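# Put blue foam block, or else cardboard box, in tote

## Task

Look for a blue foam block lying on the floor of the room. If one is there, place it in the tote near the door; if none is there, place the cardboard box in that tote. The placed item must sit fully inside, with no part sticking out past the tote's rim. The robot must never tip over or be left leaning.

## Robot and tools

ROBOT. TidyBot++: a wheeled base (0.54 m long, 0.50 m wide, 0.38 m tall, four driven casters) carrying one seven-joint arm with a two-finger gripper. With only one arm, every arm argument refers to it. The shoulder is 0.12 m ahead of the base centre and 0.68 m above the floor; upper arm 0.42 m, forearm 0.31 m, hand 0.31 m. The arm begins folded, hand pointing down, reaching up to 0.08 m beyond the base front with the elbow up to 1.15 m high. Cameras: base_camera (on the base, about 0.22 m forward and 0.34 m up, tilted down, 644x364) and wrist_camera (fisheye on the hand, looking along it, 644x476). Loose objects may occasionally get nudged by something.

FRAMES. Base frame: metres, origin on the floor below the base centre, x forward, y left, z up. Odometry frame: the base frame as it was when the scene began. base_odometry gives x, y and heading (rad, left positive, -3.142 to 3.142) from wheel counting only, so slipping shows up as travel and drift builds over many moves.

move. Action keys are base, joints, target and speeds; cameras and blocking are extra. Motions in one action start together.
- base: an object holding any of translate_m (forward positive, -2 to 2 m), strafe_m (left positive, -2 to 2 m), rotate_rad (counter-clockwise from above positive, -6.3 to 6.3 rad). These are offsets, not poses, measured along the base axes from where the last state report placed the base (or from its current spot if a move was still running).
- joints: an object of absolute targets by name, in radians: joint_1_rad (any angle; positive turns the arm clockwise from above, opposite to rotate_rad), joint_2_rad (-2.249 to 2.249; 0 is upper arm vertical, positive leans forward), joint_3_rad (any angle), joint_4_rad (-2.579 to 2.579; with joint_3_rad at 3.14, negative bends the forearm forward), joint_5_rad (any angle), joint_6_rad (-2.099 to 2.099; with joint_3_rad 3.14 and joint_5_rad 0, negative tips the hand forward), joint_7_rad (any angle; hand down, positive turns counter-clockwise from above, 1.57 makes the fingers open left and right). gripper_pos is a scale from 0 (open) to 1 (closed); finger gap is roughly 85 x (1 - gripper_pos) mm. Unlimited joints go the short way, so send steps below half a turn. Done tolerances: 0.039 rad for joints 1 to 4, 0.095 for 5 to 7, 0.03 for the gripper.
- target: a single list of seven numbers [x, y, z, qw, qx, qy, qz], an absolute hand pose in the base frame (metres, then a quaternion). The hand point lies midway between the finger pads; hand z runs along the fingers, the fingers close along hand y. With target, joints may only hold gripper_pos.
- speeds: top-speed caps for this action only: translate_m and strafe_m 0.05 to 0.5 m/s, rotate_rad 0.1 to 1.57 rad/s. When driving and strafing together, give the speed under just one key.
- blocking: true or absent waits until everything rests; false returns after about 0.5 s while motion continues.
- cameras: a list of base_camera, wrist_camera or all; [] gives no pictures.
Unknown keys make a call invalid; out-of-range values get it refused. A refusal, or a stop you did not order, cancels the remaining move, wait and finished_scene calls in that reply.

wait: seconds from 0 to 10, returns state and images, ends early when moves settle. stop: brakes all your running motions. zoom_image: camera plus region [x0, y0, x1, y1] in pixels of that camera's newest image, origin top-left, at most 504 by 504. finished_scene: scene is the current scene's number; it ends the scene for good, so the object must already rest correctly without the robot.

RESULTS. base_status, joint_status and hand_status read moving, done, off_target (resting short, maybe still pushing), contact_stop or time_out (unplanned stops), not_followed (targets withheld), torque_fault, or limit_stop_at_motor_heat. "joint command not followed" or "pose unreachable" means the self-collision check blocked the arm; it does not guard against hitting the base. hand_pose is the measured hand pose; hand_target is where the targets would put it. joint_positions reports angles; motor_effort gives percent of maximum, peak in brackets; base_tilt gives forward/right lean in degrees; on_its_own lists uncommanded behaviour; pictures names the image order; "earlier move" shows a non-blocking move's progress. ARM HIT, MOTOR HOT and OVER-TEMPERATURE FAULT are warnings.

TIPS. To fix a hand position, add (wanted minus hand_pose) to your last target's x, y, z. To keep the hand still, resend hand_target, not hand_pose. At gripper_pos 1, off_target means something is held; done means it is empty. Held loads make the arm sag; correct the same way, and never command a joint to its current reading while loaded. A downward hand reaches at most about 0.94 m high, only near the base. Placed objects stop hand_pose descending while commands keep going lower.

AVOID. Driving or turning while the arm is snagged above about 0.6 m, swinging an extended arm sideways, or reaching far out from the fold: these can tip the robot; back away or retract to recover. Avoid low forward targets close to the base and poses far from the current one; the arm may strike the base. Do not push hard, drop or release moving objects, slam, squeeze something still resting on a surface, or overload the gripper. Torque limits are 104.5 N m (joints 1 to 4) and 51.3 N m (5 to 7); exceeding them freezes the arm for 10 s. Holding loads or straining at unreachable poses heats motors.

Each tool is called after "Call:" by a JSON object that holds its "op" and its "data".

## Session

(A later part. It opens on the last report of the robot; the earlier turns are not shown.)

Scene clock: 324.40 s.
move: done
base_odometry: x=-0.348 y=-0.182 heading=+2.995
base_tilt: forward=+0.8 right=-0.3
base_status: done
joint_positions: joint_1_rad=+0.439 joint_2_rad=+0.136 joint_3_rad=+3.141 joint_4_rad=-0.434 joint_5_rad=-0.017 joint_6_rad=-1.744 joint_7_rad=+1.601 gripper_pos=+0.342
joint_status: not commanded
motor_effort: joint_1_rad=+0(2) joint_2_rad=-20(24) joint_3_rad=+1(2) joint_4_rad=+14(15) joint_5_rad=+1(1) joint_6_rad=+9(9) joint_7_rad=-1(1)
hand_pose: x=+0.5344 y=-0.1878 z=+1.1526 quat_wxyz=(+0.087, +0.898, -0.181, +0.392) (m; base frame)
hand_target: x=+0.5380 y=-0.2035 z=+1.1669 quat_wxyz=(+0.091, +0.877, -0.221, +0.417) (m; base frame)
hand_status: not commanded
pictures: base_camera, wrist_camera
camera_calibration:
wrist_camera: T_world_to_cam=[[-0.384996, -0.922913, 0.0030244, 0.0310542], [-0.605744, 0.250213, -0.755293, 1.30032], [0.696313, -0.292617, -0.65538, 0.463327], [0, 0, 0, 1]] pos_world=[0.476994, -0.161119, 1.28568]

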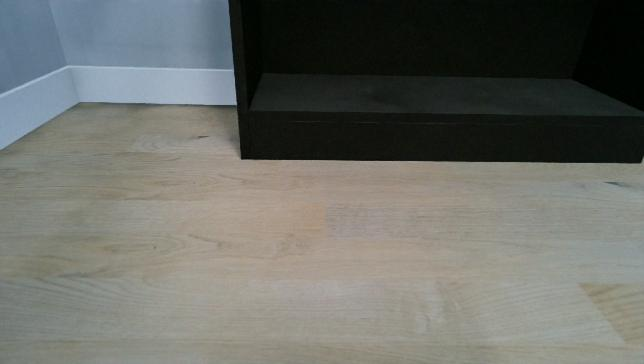

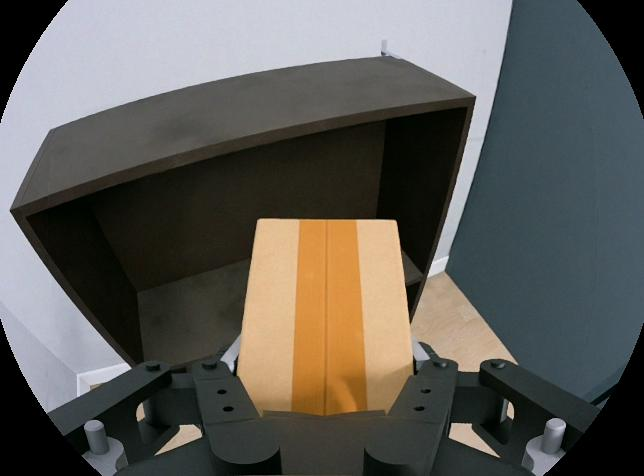

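Call:
{"op": "move", "data": {"base": {"rotate_rad":-3.2}, "joints": {"joint_1_rad":0.0,"joint_2_rad":-0.3,"joint_4_rad":-1.8,"joint_6_rad":-1.08}, "speeds": {"rotate_rad":0.8}}}

Call:
{"op": "move", "data": {"base": {"translate_m":1.1}}}

Scene clock: 340.43 s.
move: done
base_odometry: x=-0.348 y=-0.182 heading=-0.205
base_tilt: forward=+0.8 right=-0.4
base_status: done
joint_positions: joint_1_rad=+0.024 joint_2_rad=-0.284 joint_3_rad=+3.138 joint_4_rad=-1.791 joint_5_rad=-0.017 joint_6_rad=-1.140 joint_7_rad=+1.601 gripper_pos=+0.342
joint_status: all done
motor_effort: joint_1_rad=+1(3) joint_2_rad=-11(22) joint_3_rad=+1(2) joint_4_rad=+19(21) joint_5_rad=+0(2) joint_6_rad=+6(9) joint_7_rad=+0(2)
hand_pose: x=+0.4627 y=-0.0009 z=+0.8317 quat_wxyz=(-0.002, +0.970, +0.003, +0.245) (m; base frame)
hand_target: x=+0.4739 y=+0.0017 z=+0.8425 quat_wxyz=(+0.002, +0.961, -0.012, +0.277) (m; base frame)
hand_status: not commanded
pictures: base_camera, wrist_camera
camera_calibration:
wrist_camera: T_world_to_cam=[[0.0118034, -0.999829, -0.0142049, 0.00751684], [-0.865874, -0.00311478, -0.500252, 0.875869], [0.500122, 0.0182043, -0.865763, 0.623623], [0, 0, 0, 1]] pos_world=[0.446416, -0.00110892, 0.978172]

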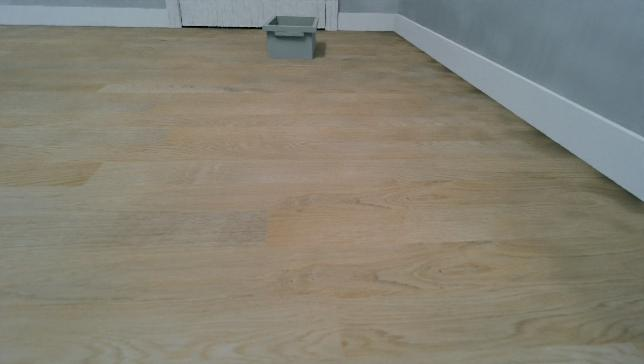

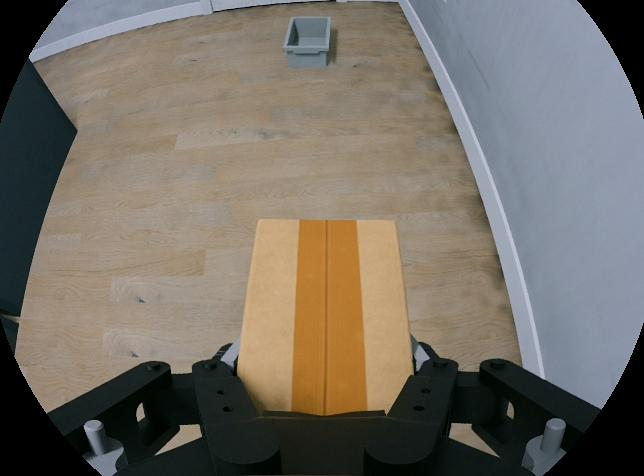

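Scene clock: 343.97 s.
move: done
base_odometry: x=+0.729 y=-0.405 heading=-0.205
base_tilt: forward=+0.9 right=-0.4
base_status: done
joint_positions: joint_1_rad=+0.024 joint_2_rad=-0.295 joint_3_rad=+3.138 joint_4_rad=-1.793 joint_5_rad=-0.017 joint_6_rad=-1.136 joint_7_rad=+1.601 gripper_pos=+0.342
joint_status: not commanded
motor_effort: joint_1_rad=+0(1) joint_2_rad=-10(13) joint_3_rad=+1(2) joint_4_rad=+19(20) joint_5_rad=+0(1) joint_6_rad=+6(7) joint_7_rad=+0(1)
hand_pose: x=+0.4617 y=-0.0009 z=+0.8354 quat_wxyz=(-0.001, +0.968, +0.003, +0.251) (m; base frame)
hand_target: x=+0.4739 y=+0.0017 z=+0.8425 quat_wxyz=(+0.002, +0.961, -0.012, +0.277) (m; base frame)
hand_status: not commanded
pictures: base_camera, wrist_camera
camera_calibration:
wrist_camera: T_world_to_cam=[[0.0121025, -0.999834, -0.0136339, 0.00710863], [-0.859002, -0.00341665, -0.51196, 0.883436], [0.511829, 0.0179076, -0.858901, 0.616197], [0, 0, 0, 1]] pos_world=[0.4434, -0.000908754, 0.981633]

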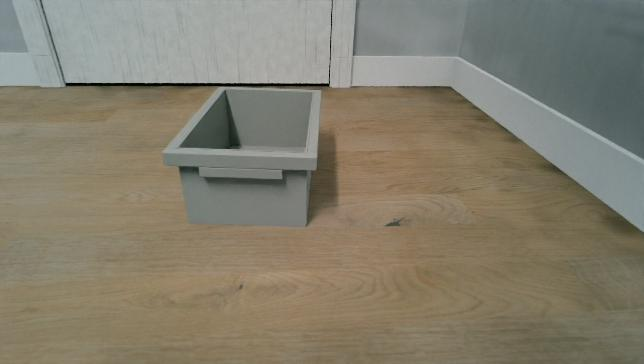

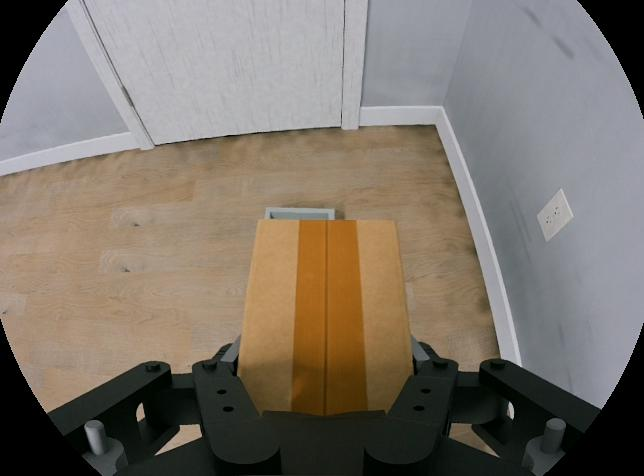

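Call:
{"op": "move", "data": {"base": {"translate_m":0.11,"strafe_m":0.063}, "joints": {"joint_1_rad":-0.02,"joint_2_rad":1.281,"joint_4_rad":-1.749,"joint_6_rad":0.561}}}

Scene clock: 376.03 s.
move: done
base_odometry: x=+0.850 y=-0.366 heading=-0.205
base_tilt: forward=+0.8 right=-0.4
base_status: done
joint_positions: joint_1_rad=+0.006 joint_2_rad=+1.268 joint_3_rad=+3.138 joint_4_rad=-1.765 joint_5_rad=-0.017 joint_6_rad=+0.497 joint_7_rad=+1.601 gripper_pos=+0.342
joint_status: all done
motor_effort: joint_1_rad=+0(2) joint_2_rad=-41(45) joint_3_rad=+0(2) joint_4_rad=+5(20) joint_5_rad=+1(1) joint_6_rad=+7(8) joint_7_rad=+0(1)
hand_pose: x=+0.7318 y=-0.0027 z=+0.2390 quat_wxyz=(+0.005, +0.955, +0.003, +0.298) (m; base frame)
hand_target: x=+0.7507 y=+0.0234 z=+0.2464 quat_wxyz=(-0.017, +0.944, -0.003, +0.330) (m; base frame)
hand_status: not commanded
pictures: base_camera, wrist_camera
camera_calibration:
wrist_camera: T_world_to_cam=[[0.00912489, -0.999958, -0.000303235, -0.00715216], [-0.805385, -0.00716962, -0.592709, 0.790141], [0.592682, 0.00565263, -0.805417, -0.106257], [0, 0, 0, 1]] pos_world=[0.69941, -0.000886221, 0.38274]

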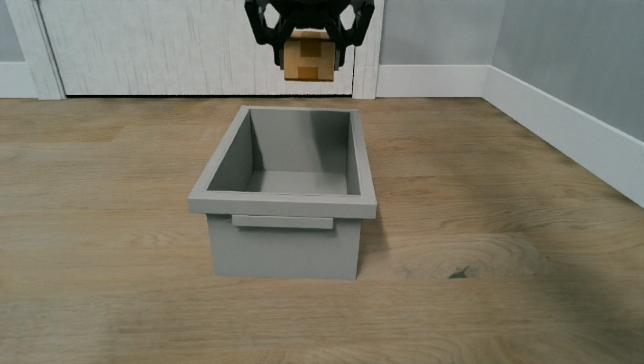

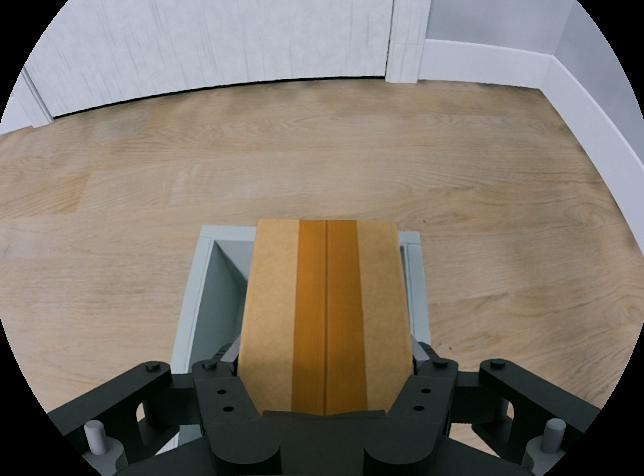

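Call:
{"op": "move", "data": {"base": {"translate_m":0.03,"strafe_m":0.016}, "joints": {"joint_2_rad":1.651,"joint_4_rad":-1.43,"joint_6_rad":0.665}}}

Scene clock: 391.23 s.
move: done
base_odometry: x=+0.883 y=-0.356 heading=-0.205
base_tilt: forward=+0.8 right=-0.4
base_status: done
joint_positions: joint_1_rad=-0.004 joint_2_rad=+1.645 joint_3_rad=+3.137 joint_4_rad=-1.445 joint_5_rad=-0.017 joint_6_rad=+0.603 joint_7_rad=+1.601 gripper_pos=+0.342
joint_status: all done
motor_effort: joint_1_rad=+0(3) joint_2_rad=-42(46) joint_3_rad=+0(1) joint_4_rad=+4(7) joint_5_rad=+1(1) joint_6_rad=+7(8) joint_7_rad=-1(1)
hand_pose: x=+0.7444 y=+0.0036 z=+0.0900 quat_wxyz=(+0.004, +0.947, +0.007, +0.322) (m; base frame)
hand_target: x=+0.7637 y=+0.0232 z=+0.1017 quat_wxyz=(-0.018, +0.935, -0.005, +0.355) (m; base frame)
hand_status: not commanded
pictures: base_camera, wrist_camera
camera_calibration:
wrist_camera: T_world_to_cam=[[0.0181755, -0.999834, 0.0014612, -0.00786272], [-0.775081, -0.015013, -0.631684, 0.692886], [0.631601, 0.0103486, -0.775225, -0.265474], [0, 0, 0, 1]] pos_world=[0.704859, 0.00528814, 0.231894]

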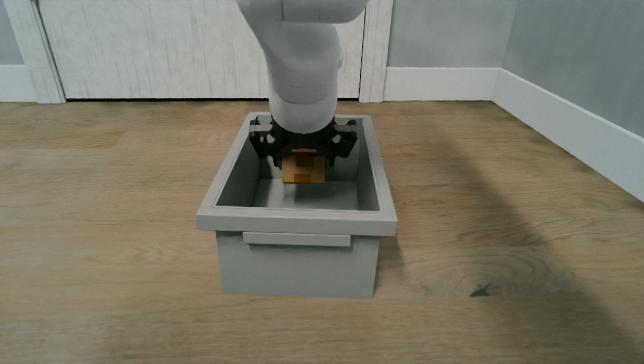

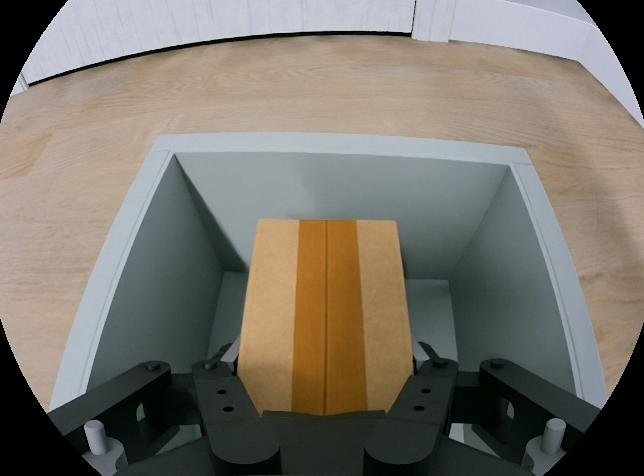

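Call:
{"op": "move", "data": {"joints": {"joint_2_rad":1.692,"joint_6_rad":0.70}, "cameras": ["wrist_camera"]}}

Call:
{"op": "move", "data": {"joints": {"joint_2_rad":1.712}}}

Scene clock: 400.53 s.
move: done
base_odometry: x=+0.883 y=-0.356 heading=-0.205
base_tilt: forward=+0.9 right=-0.4
base_status: not commanded
joint_positions: joint_1_rad=-0.004 joint_2_rad=+1.679 joint_3_rad=+3.137 joint_4_rad=-1.443 joint_5_rad=-0.017 joint_6_rad=+0.642 joint_7_rad=+1.601 gripper_pos=+0.342
joint_status: all done
motor_effort: joint_1_rad=+0(1) joint_2_rad=-42(44) joint_3_rad=+0(1) joint_4_rad=+4(5) joint_5_rad=+1(1) joint_6_rad=+7(8) joint_7_rad=+0(1)
hand_pose: x=+0.7346 y=+0.0034 z=+0.0764 quat_wxyz=(+0.005, +0.946, +0.007, +0.325) (m; base frame)
hand_target: x=+0.7477 y=+0.0229 z=+0.0827 quat_wxyz=(-0.018, +0.936, -0.005, +0.352) (m; base frame)
hand_status: not commanded
pictures: wrist_camera
camera_calibration:
wrist_camera: T_world_to_cam=[[0.0178813, -0.999838, 0.00225479, -0.00781547], [-0.770754, -0.0152207, -0.63695, 0.674002], [0.636881, 0.00965158, -0.770901, -0.27403], [0, 0, 0, 1]] pos_world=[0.694155, 0.00508943, 0.218073]

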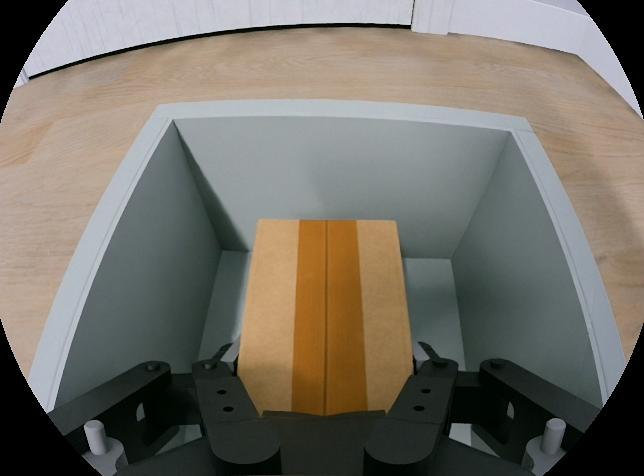

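Scene clock: 401.23 s.
move: done
base_odometry: x=+0.883 y=-0.356 heading=-0.205
base_tilt: forward=+0.8 right=-0.5
base_status: not commanded
joint_positions: joint_1_rad=-0.004 joint_2_rad=+1.696 joint_3_rad=+3.137 joint_4_rad=-1.442 joint_5_rad=-0.017 joint_6_rad=+0.643 joint_7_rad=+1.601 gripper_pos=+0.342
joint_status: all done
motor_effort: joint_1_rad=+0(1) joint_2_rad=-41(43) joint_3_rad=+0(1) joint_4_rad=+3(4) joint_5_rad=+1(1) joint_6_rad=+7(8) joint_7_rad=+0(1)
hand_pose: x=+0.7245 y=+0.0034 z=+0.0661 quat_wxyz=(+0.005, +0.948, +0.007, +0.317) (m; base frame)
hand_target: x=+0.7356 y=+0.0227 z=+0.0703 quat_wxyz=(-0.018, +0.939, -0.005, +0.342) (m; base frame)
hand_status: not commanded
pictures: base_camera, wrist_camera
camera_calibration:
wrist_camera: T_world_to_cam=[[0.0179942, -0.999836, 0.00202345, -0.0076839], [-0.781075, -0.0153204, -0.62425, 0.666288], [0.624178, 0.00965238, -0.781222, -0.265641], [0, 0, 0, 1]] pos_world=[0.686366, 0.00508924, 0.208421]

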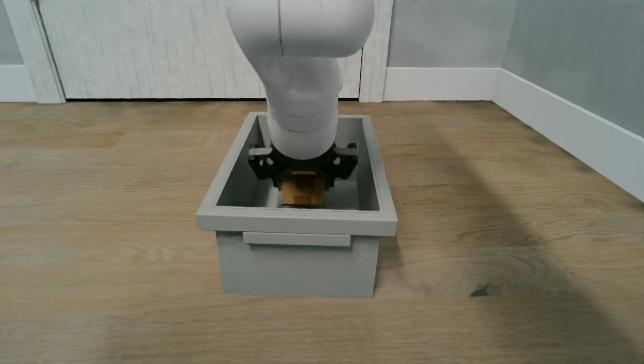

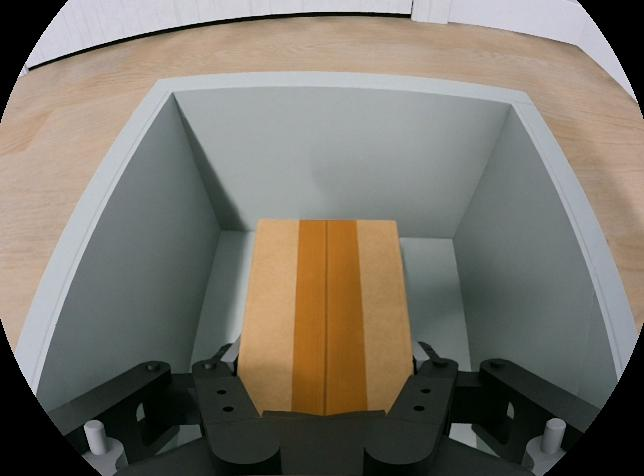

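Call:
{"op": "move", "data": {"joints": {"joint_2_rad":1.725}, "cameras": []}}

Call:
{"op": "move", "data": {"joints": {"joint_2_rad":1.738}, "cameras": ["wrist_camera"]}}

Scene clock: 408.20 s.
move: done
base_odometry: x=+0.883 y=-0.356 heading=-0.205
base_tilt: forward=+0.8 right=-0.4
base_status: not commanded
joint_positions: joint_1_rad=-0.004 joint_2_rad=+1.707 joint_3_rad=+3.137 joint_4_rad=-1.442 joint_5_rad=-0.017 joint_6_rad=+0.643 joint_7_rad=+1.601 gripper_pos=+0.342
joint_status: all done
motor_effort: joint_1_rad=+0(1) joint_2_rad=-41(42) joint_3_rad=+0(1) joint_4_rad=+3(3) joint_5_rad=+1(1) joint_6_rad=+7(7) joint_7_rad=+1(1)
hand_pose: x=+0.7178 y=+0.0033 z=+0.0595 quat_wxyz=(+0.005, +0.950, +0.008, +0.312) (m; base frame)
hand_target: x=+0.7276 y=+0.0225 z=+0.0623 quat_wxyz=(-0.018, +0.942, -0.005, +0.336) (m; base frame)
hand_status: not commanded
pictures: none
No camera images: "cameras" was empty.

Scene clock: 408.87 s.
move: done
base_odometry: x=+0.883 y=-0.356 heading=-0.205
base_tilt: forward=+0.8 right=-0.4
base_status: not commanded
joint_positions: joint_1_rad=-0.004 joint_2_rad=+1.721 joint_3_rad=+3.137 joint_4_rad=-1.442 joint_5_rad=-0.017 joint_6_rad=+0.643 joint_7_rad=+1.601 gripper_pos=+0.342
joint_status: all done
motor_effort: joint_1_rad=+0(1) joint_2_rad=-40(42) joint_3_rad=+0(1) joint_4_rad=+3(3) joint_5_rad=+0(1) joint_6_rad=+7(7) joint_7_rad=-1(1)
hand_pose: x=+0.7097 y=+0.0033 z=+0.0518 quat_wxyz=(+0.005, +0.952, +0.008, +0.306) (m; base frame)
hand_target: x=+0.7195 y=+0.0224 z=+0.0545 quat_wxyz=(-0.018, +0.944, -0.006, +0.330) (m; base frame)
hand_status: not commanded
pictures: wrist_camera
camera_calibration:
wrist_camera: T_world_to_cam=[[0.0180585, -0.999835, 0.0017384, -0.00753968], [-0.7956, -0.0154227, -0.605626, 0.655186], [0.605553, 0.0095536, -0.795748, -0.253623], [0, 0, 0, 1]] pos_world=[0.674984, 0.00498929, 0.19499]

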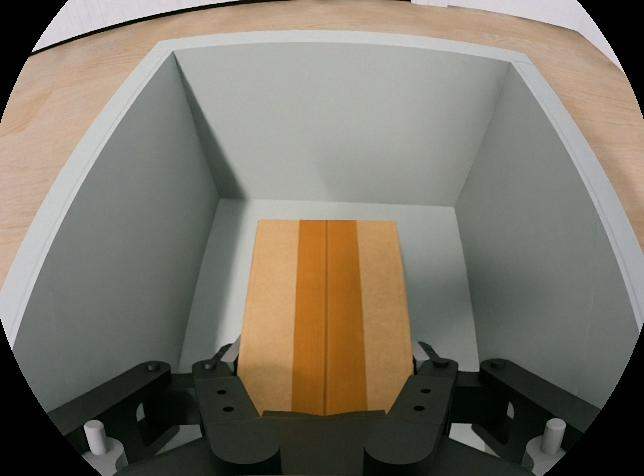

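Call:
{"op": "move", "data": {"joints": {"joint_2_rad":1.746}, "cameras": []}}

Call:
{"op": "move", "data": {"joints": {"joint_2_rad":1.754}, "cameras": []}}

Call:
{"op": "move", "data": {"joints": {"joint_2_rad":1.762}}}

Scene clock: 413.80 s.
move: done
base_odometry: x=+0.883 y=-0.356 heading=-0.205
base_tilt: forward=+0.9 right=-0.4
base_status: not commanded
joint_positions: joint_1_rad=-0.004 joint_2_rad=+1.727 joint_3_rad=+3.137 joint_4_rad=-1.442 joint_5_rad=-0.017 joint_6_rad=+0.643 joint_7_rad=+1.601 gripper_pos=+0.342
joint_status: all done
motor_effort: joint_1_rad=+0(1) joint_2_rad=-41(42) joint_3_rad=+0(0) joint_4_rad=+2(3) joint_5_rad=+0(1) joint_6_rad=+7(7) joint_7_rad=-1(1)
hand_pose: x=+0.7057 y=+0.0033 z=+0.0480 quat_wxyz=(+0.005, +0.953, +0.008, +0.303) (m; base frame)
hand_target: x=+0.7144 y=+0.0223 z=+0.0497 quat_wxyz=(-0.018, +0.945, -0.006, +0.326) (m; base frame)
hand_status: not commanded
pictures: none
No camera images: "cameras" was empty.

Scene clock: 414.40 s.
move: done
base_odometry: x=+0.883 y=-0.356 heading=-0.205
base_tilt: forward=+0.8 right=-0.4
base_status: not commanded
joint_positions: joint_1_rad=-0.004 joint_2_rad=+1.735 joint_3_rad=+3.137 joint_4_rad=-1.442 joint_5_rad=-0.017 joint_6_rad=+0.643 joint_7_rad=+1.601 gripper_pos=+0.342
joint_status: all done
motor_effort: joint_1_rad=+0(1) joint_2_rad=-40(41) joint_3_rad=+0(1) joint_4_rad=+2(3) joint_5_rad=+0(1) joint_6_rad=+7(8) joint_7_rad=+0(1)
hand_pose: x=+0.7008 y=+0.0032 z=+0.0435 quat_wxyz=(+0.005, +0.954, +0.008, +0.299) (m; base frame)
hand_target: x=+0.7094 y=+0.0222 z=+0.0449 quat_wxyz=(-0.018, +0.946, -0.006, +0.323) (m; base frame)
hand_status: not commanded
pictures: none
No camera images: "cameras" was empty.

Scene clock: 415.00 s.
move: done
base_odometry: x=+0.883 y=-0.356 heading=-0.205
base_tilt: forward=+0.9 right=-0.4
base_status: not commanded
joint_positions: joint_1_rad=-0.004 joint_2_rad=+1.743 joint_3_rad=+3.137 joint_4_rad=-1.442 joint_5_rad=-0.017 joint_6_rad=+0.643 joint_7_rad=+1.601 gripper_pos=+0.342
joint_status: all done
motor_effort: joint_1_rad=+0(1) joint_2_rad=-40(41) joint_3_rad=+0(1) joint_4_rad=+2(3) joint_5_rad=+0(1) joint_6_rad=+7(7) joint_7_rad=-1(1)
hand_pose: x=+0.6955 y=+0.0032 z=+0.0388 quat_wxyz=(+0.005, +0.955, +0.008, +0.295) (m; base frame)
hand_target: x=+0.7042 y=+0.0221 z=+0.0402 quat_wxyz=(-0.017, +0.948, -0.006, +0.319) (m; base frame)
hand_status: not commanded
pictures: base_camera, wrist_camera
camera_calibration:
wrist_camera: T_world_to_cam=[[0.0180344, -0.999836, 0.00141788, -0.00724515], [-0.808852, -0.0154231, -0.58781, 0.644523], [0.587736, 0.00945394, -0.808998, -0.242538], [0, 0, 0, 1]] pos_world=[0.664002, 0.00498953, 0.182655]

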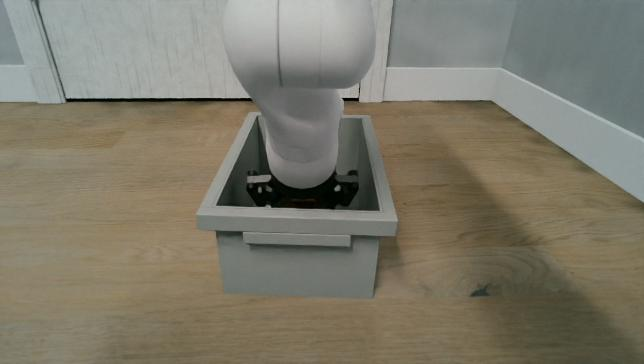

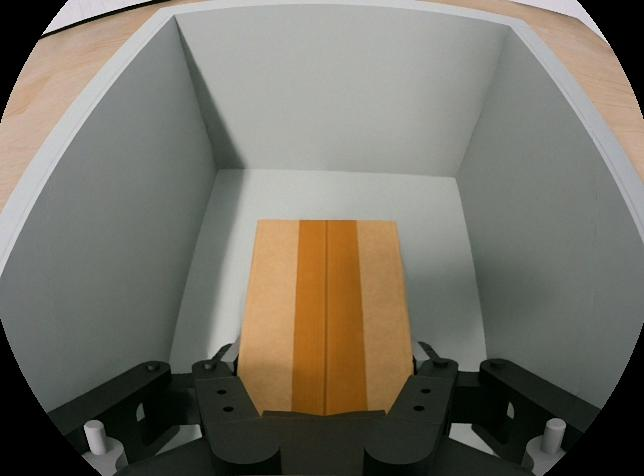

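Call:
{"op": "move", "data": {"joints": {"joint_2_rad":1.770}, "cameras": []}}

Call:
{"op": "move", "data": {"joints": {"joint_2_rad":1.777}, "cameras": ["wrist_camera"]}}

Scene clock: 420.80 s.
move: done
base_odometry: x=+0.883 y=-0.356 heading=-0.205
base_tilt: forward=+0.9 right=-0.4
base_status: not commanded
joint_positions: joint_1_rad=-0.004 joint_2_rad=+1.749 joint_3_rad=+3.137 joint_4_rad=-1.442 joint_5_rad=-0.017 joint_6_rad=+0.644 joint_7_rad=+1.601 gripper_pos=+0.342
joint_status: all done
motor_effort: joint_1_rad=+0(1) joint_2_rad=-39(41) joint_3_rad=+0(1) joint_4_rad=+2(2) joint_5_rad=+1(1) joint_6_rad=+6(8) joint_7_rad=+0(1)
hand_pose: x=+0.6916 y=+0.0032 z=+0.0352 quat_wxyz=(+0.005, +0.956, +0.008, +0.293) (m; base frame)
hand_target: x=+0.6991 y=+0.0220 z=+0.0356 quat_wxyz=(-0.017, +0.949, -0.006, +0.315) (m; base frame)
hand_status: not commanded
pictures: none
No camera images: "cameras" was empty.

Scene clock: 421.27 s.
move: done
base_odometry: x=+0.883 y=-0.356 heading=-0.205
base_tilt: forward=+0.9 right=-0.4
base_status: not commanded
joint_positions: joint_1_rad=-0.004 joint_2_rad=+1.751 joint_3_rad=+3.137 joint_4_rad=-1.442 joint_5_rad=-0.017 joint_6_rad=+0.646 joint_7_rad=+1.601 gripper_pos=+0.342
joint_status: all done
motor_effort: joint_1_rad=+0(1) joint_2_rad=-39(39) joint_3_rad=+0(1) joint_4_rad=+2(2) joint_5_rad=+1(1) joint_6_rad=+7(7) joint_7_rad=+0(1)
hand_pose: x=+0.6916 y=+0.0032 z=+0.0350 quat_wxyz=(+0.005, +0.956, +0.008, +0.293) (m; base frame)
hand_target: x=+0.6946 y=+0.0219 z=+0.0315 quat_wxyz=(-0.017, +0.950, -0.006, +0.312) (m; base frame)
hand_status: not commanded
pictures: wrist_camera
camera_calibration:
wrist_camera: T_world_to_cam=[[0.017982, -0.999837, 0.00142875, -0.00714591], [-0.811163, -0.0154241, -0.584617, 0.640621], [0.584544, 0.00935363, -0.811308, -0.240922], [0, 0, 0, 1]] pos_world=[0.660606, 0.00498977, 0.179066]

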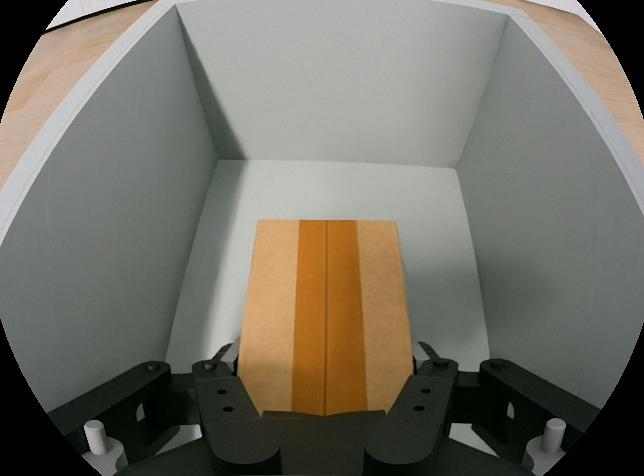

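Contact: it stopped. Release with a limited opening.

Call:
{"op": "move", "data": {"joints": {"gripper_pos":0.12}, "cameras": ["wrist_camera"]}}

Call:
{"op": "move", "data": {"joints": {"joint_2_rad":1.55,"joint_4_rad":-1.50}, "cameras": ["wrist_camera"]}}

Call:
{"op": "move", "data": {"joints": {"joint_2_rad":1.2,"joint_4_rad":-1.75}}}

Scene clock: 429.53 s.
move: done
base_odometry: x=+0.883 y=-0.356 heading=-0.205
base_tilt: forward=+0.9 right=-0.4
base_status: not commanded
joint_positions: joint_1_rad=-0.004 joint_2_rad=+1.751 joint_3_rad=+3.137 joint_4_rad=-1.442 joint_5_rad=-0.017 joint_6_rad=+0.646 joint_7_rad=+1.601 gripper_pos=+0.120
joint_status: all done
motor_effort: joint_1_rad=+1(1) joint_2_rad=-39(39) joint_3_rad=+0(1) joint_4_rad=+2(2) joint_5_rad=+1(1) joint_6_rad=+6(7) joint_7_rad=+0(1)
hand_pose: x=+0.6910 y=+0.0032 z=+0.0345 quat_wxyz=(+0.005, +0.956, +0.008, +0.293) (m; base frame)
hand_target: x=+0.6946 y=+0.0219 z=+0.0315 quat_wxyz=(-0.017, +0.950, -0.006, +0.312) (m; base frame)
hand_status: not commanded
pictures: wrist_camera
camera_calibration:
wrist_camera: T_world_to_cam=[[0.0179829, -0.999837, 0.00141311, -0.00713399], [-0.811666, -0.0154237, -0.583919, 0.640132], [0.583846, 0.00935356, -0.811811, -0.240483], [0, 0, 0, 1]] pos_world=[0.660107, 0.00498977, 0.178569]

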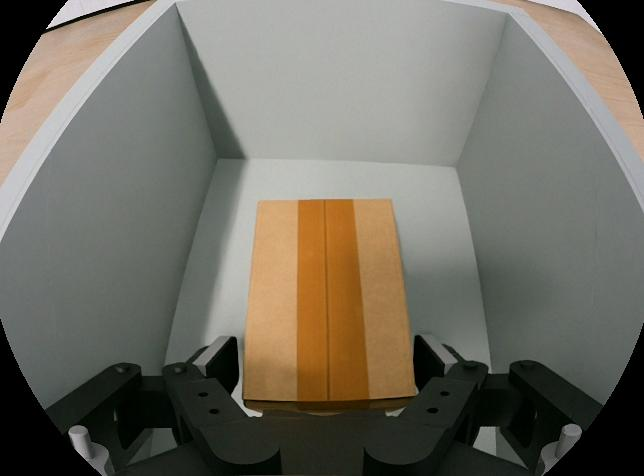

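Scene clock: 431.13 s.
move: done
base_odometry: x=+0.883 y=-0.356 heading=-0.205
base_tilt: forward=+0.9 right=-0.4
base_status: not commanded
joint_positions: joint_1_rad=-0.004 joint_2_rad=+1.537 joint_3_rad=+3.137 joint_4_rad=-1.490 joint_5_rad=-0.017 joint_6_rad=+0.653 joint_7_rad=+1.601 gripper_pos=+0.120
joint_status: all done
motor_effort: joint_1_rad=+0(1) joint_2_rad=-42(45) joint_3_rad=+0(1) joint_4_rad=+5(6) joint_5_rad=+1(1) joint_6_rad=+7(8) joint_7_rad=+0(1)
hand_pose: x=+0.7920 y=+0.0037 z=+0.1602 quat_wxyz=(+0.005, +0.927, +0.007, +0.375) (m; base frame)
hand_target: x=+0.7895 y=+0.0240 z=+0.1590 quat_wxyz=(-0.019, +0.923, -0.005, +0.385) (m; base frame)
hand_status: not commanded
pictures: wrist_camera
camera_calibration:
wrist_camera: T_world_to_cam=[[0.0177512, -0.999835, 0.00379345, -0.00891522], [-0.698533, -0.0151162, -0.715419, 0.726994], [0.715358, 0.0100497, -0.698686, -0.319718], [0, 0, 0, 1]] pos_world=[0.7367, 0.00528867, 0.296756]

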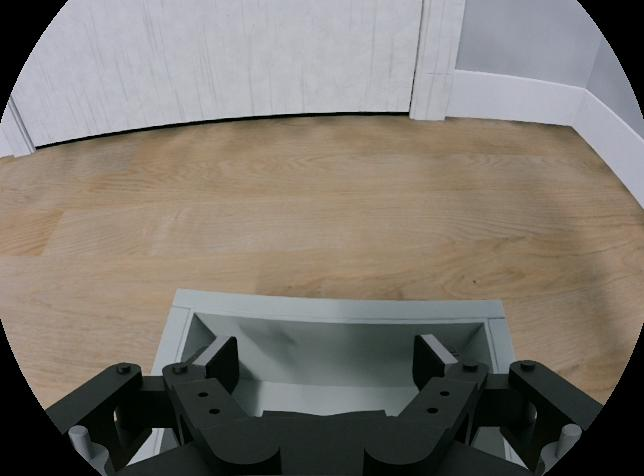

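Scene clock: 432.73 s.
move: done
base_odometry: x=+0.883 y=-0.356 heading=-0.205
base_tilt: forward=+0.8 right=-0.4
base_status: not commanded
joint_positions: joint_1_rad=-0.004 joint_2_rad=+1.190 joint_3_rad=+3.137 joint_4_rad=-1.736 joint_5_rad=-0.017 joint_6_rad=+0.653 joint_7_rad=+1.601 gripper_pos=+0.120
joint_status: all done
motor_effort: joint_1_rad=+0(1) joint_2_rad=-43(46) joint_3_rad=+0(1) joint_4_rad=+7(8) joint_5_rad=+1(1) joint_6_rad=+8(8) joint_7_rad=+0(1)
hand_pose: x=+0.8148 y=+0.0039 z=+0.3305 quat_wxyz=(+0.005, +0.907, +0.007, +0.421) (m; base frame)
hand_target: x=+0.8128 y=+0.0250 z=+0.3303 quat_wxyz=(-0.021, +0.902, -0.003, +0.431) (m; base frame)
hand_status: not commanded
pictures: base_camera, wrist_camera
camera_calibration:
wrist_camera: T_world_to_cam=[[0.0183546, -0.999817, 0.00546011, -0.0107235], [-0.62275, -0.0157045, -0.782263, 0.825073], [0.782205, 0.0109579, -0.622924, -0.296554], [0, 0, 0, 1]] pos_world=[0.745978, 0.00548541, 0.460752]

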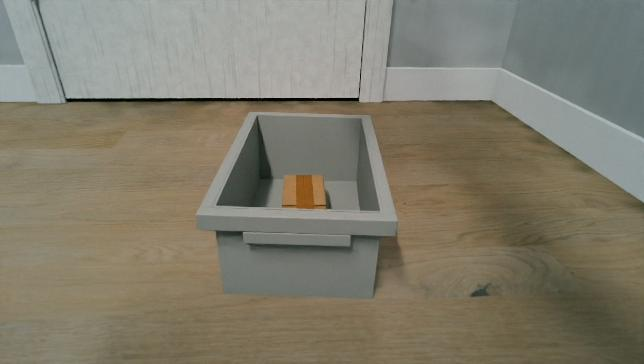

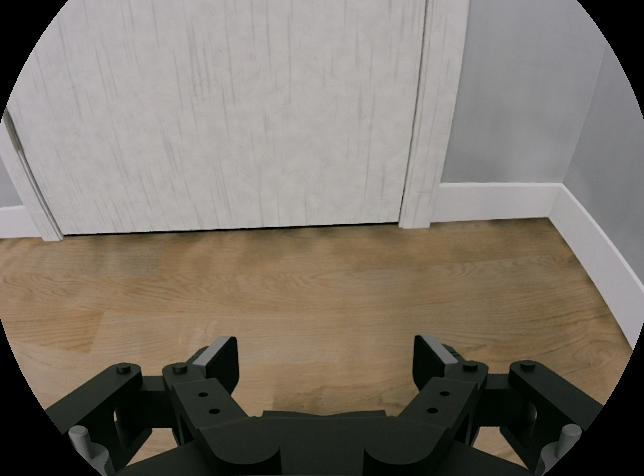

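Call:
{"op": "finished_scene", "data": {"scene": 2}}

The scene is finished: the task was done.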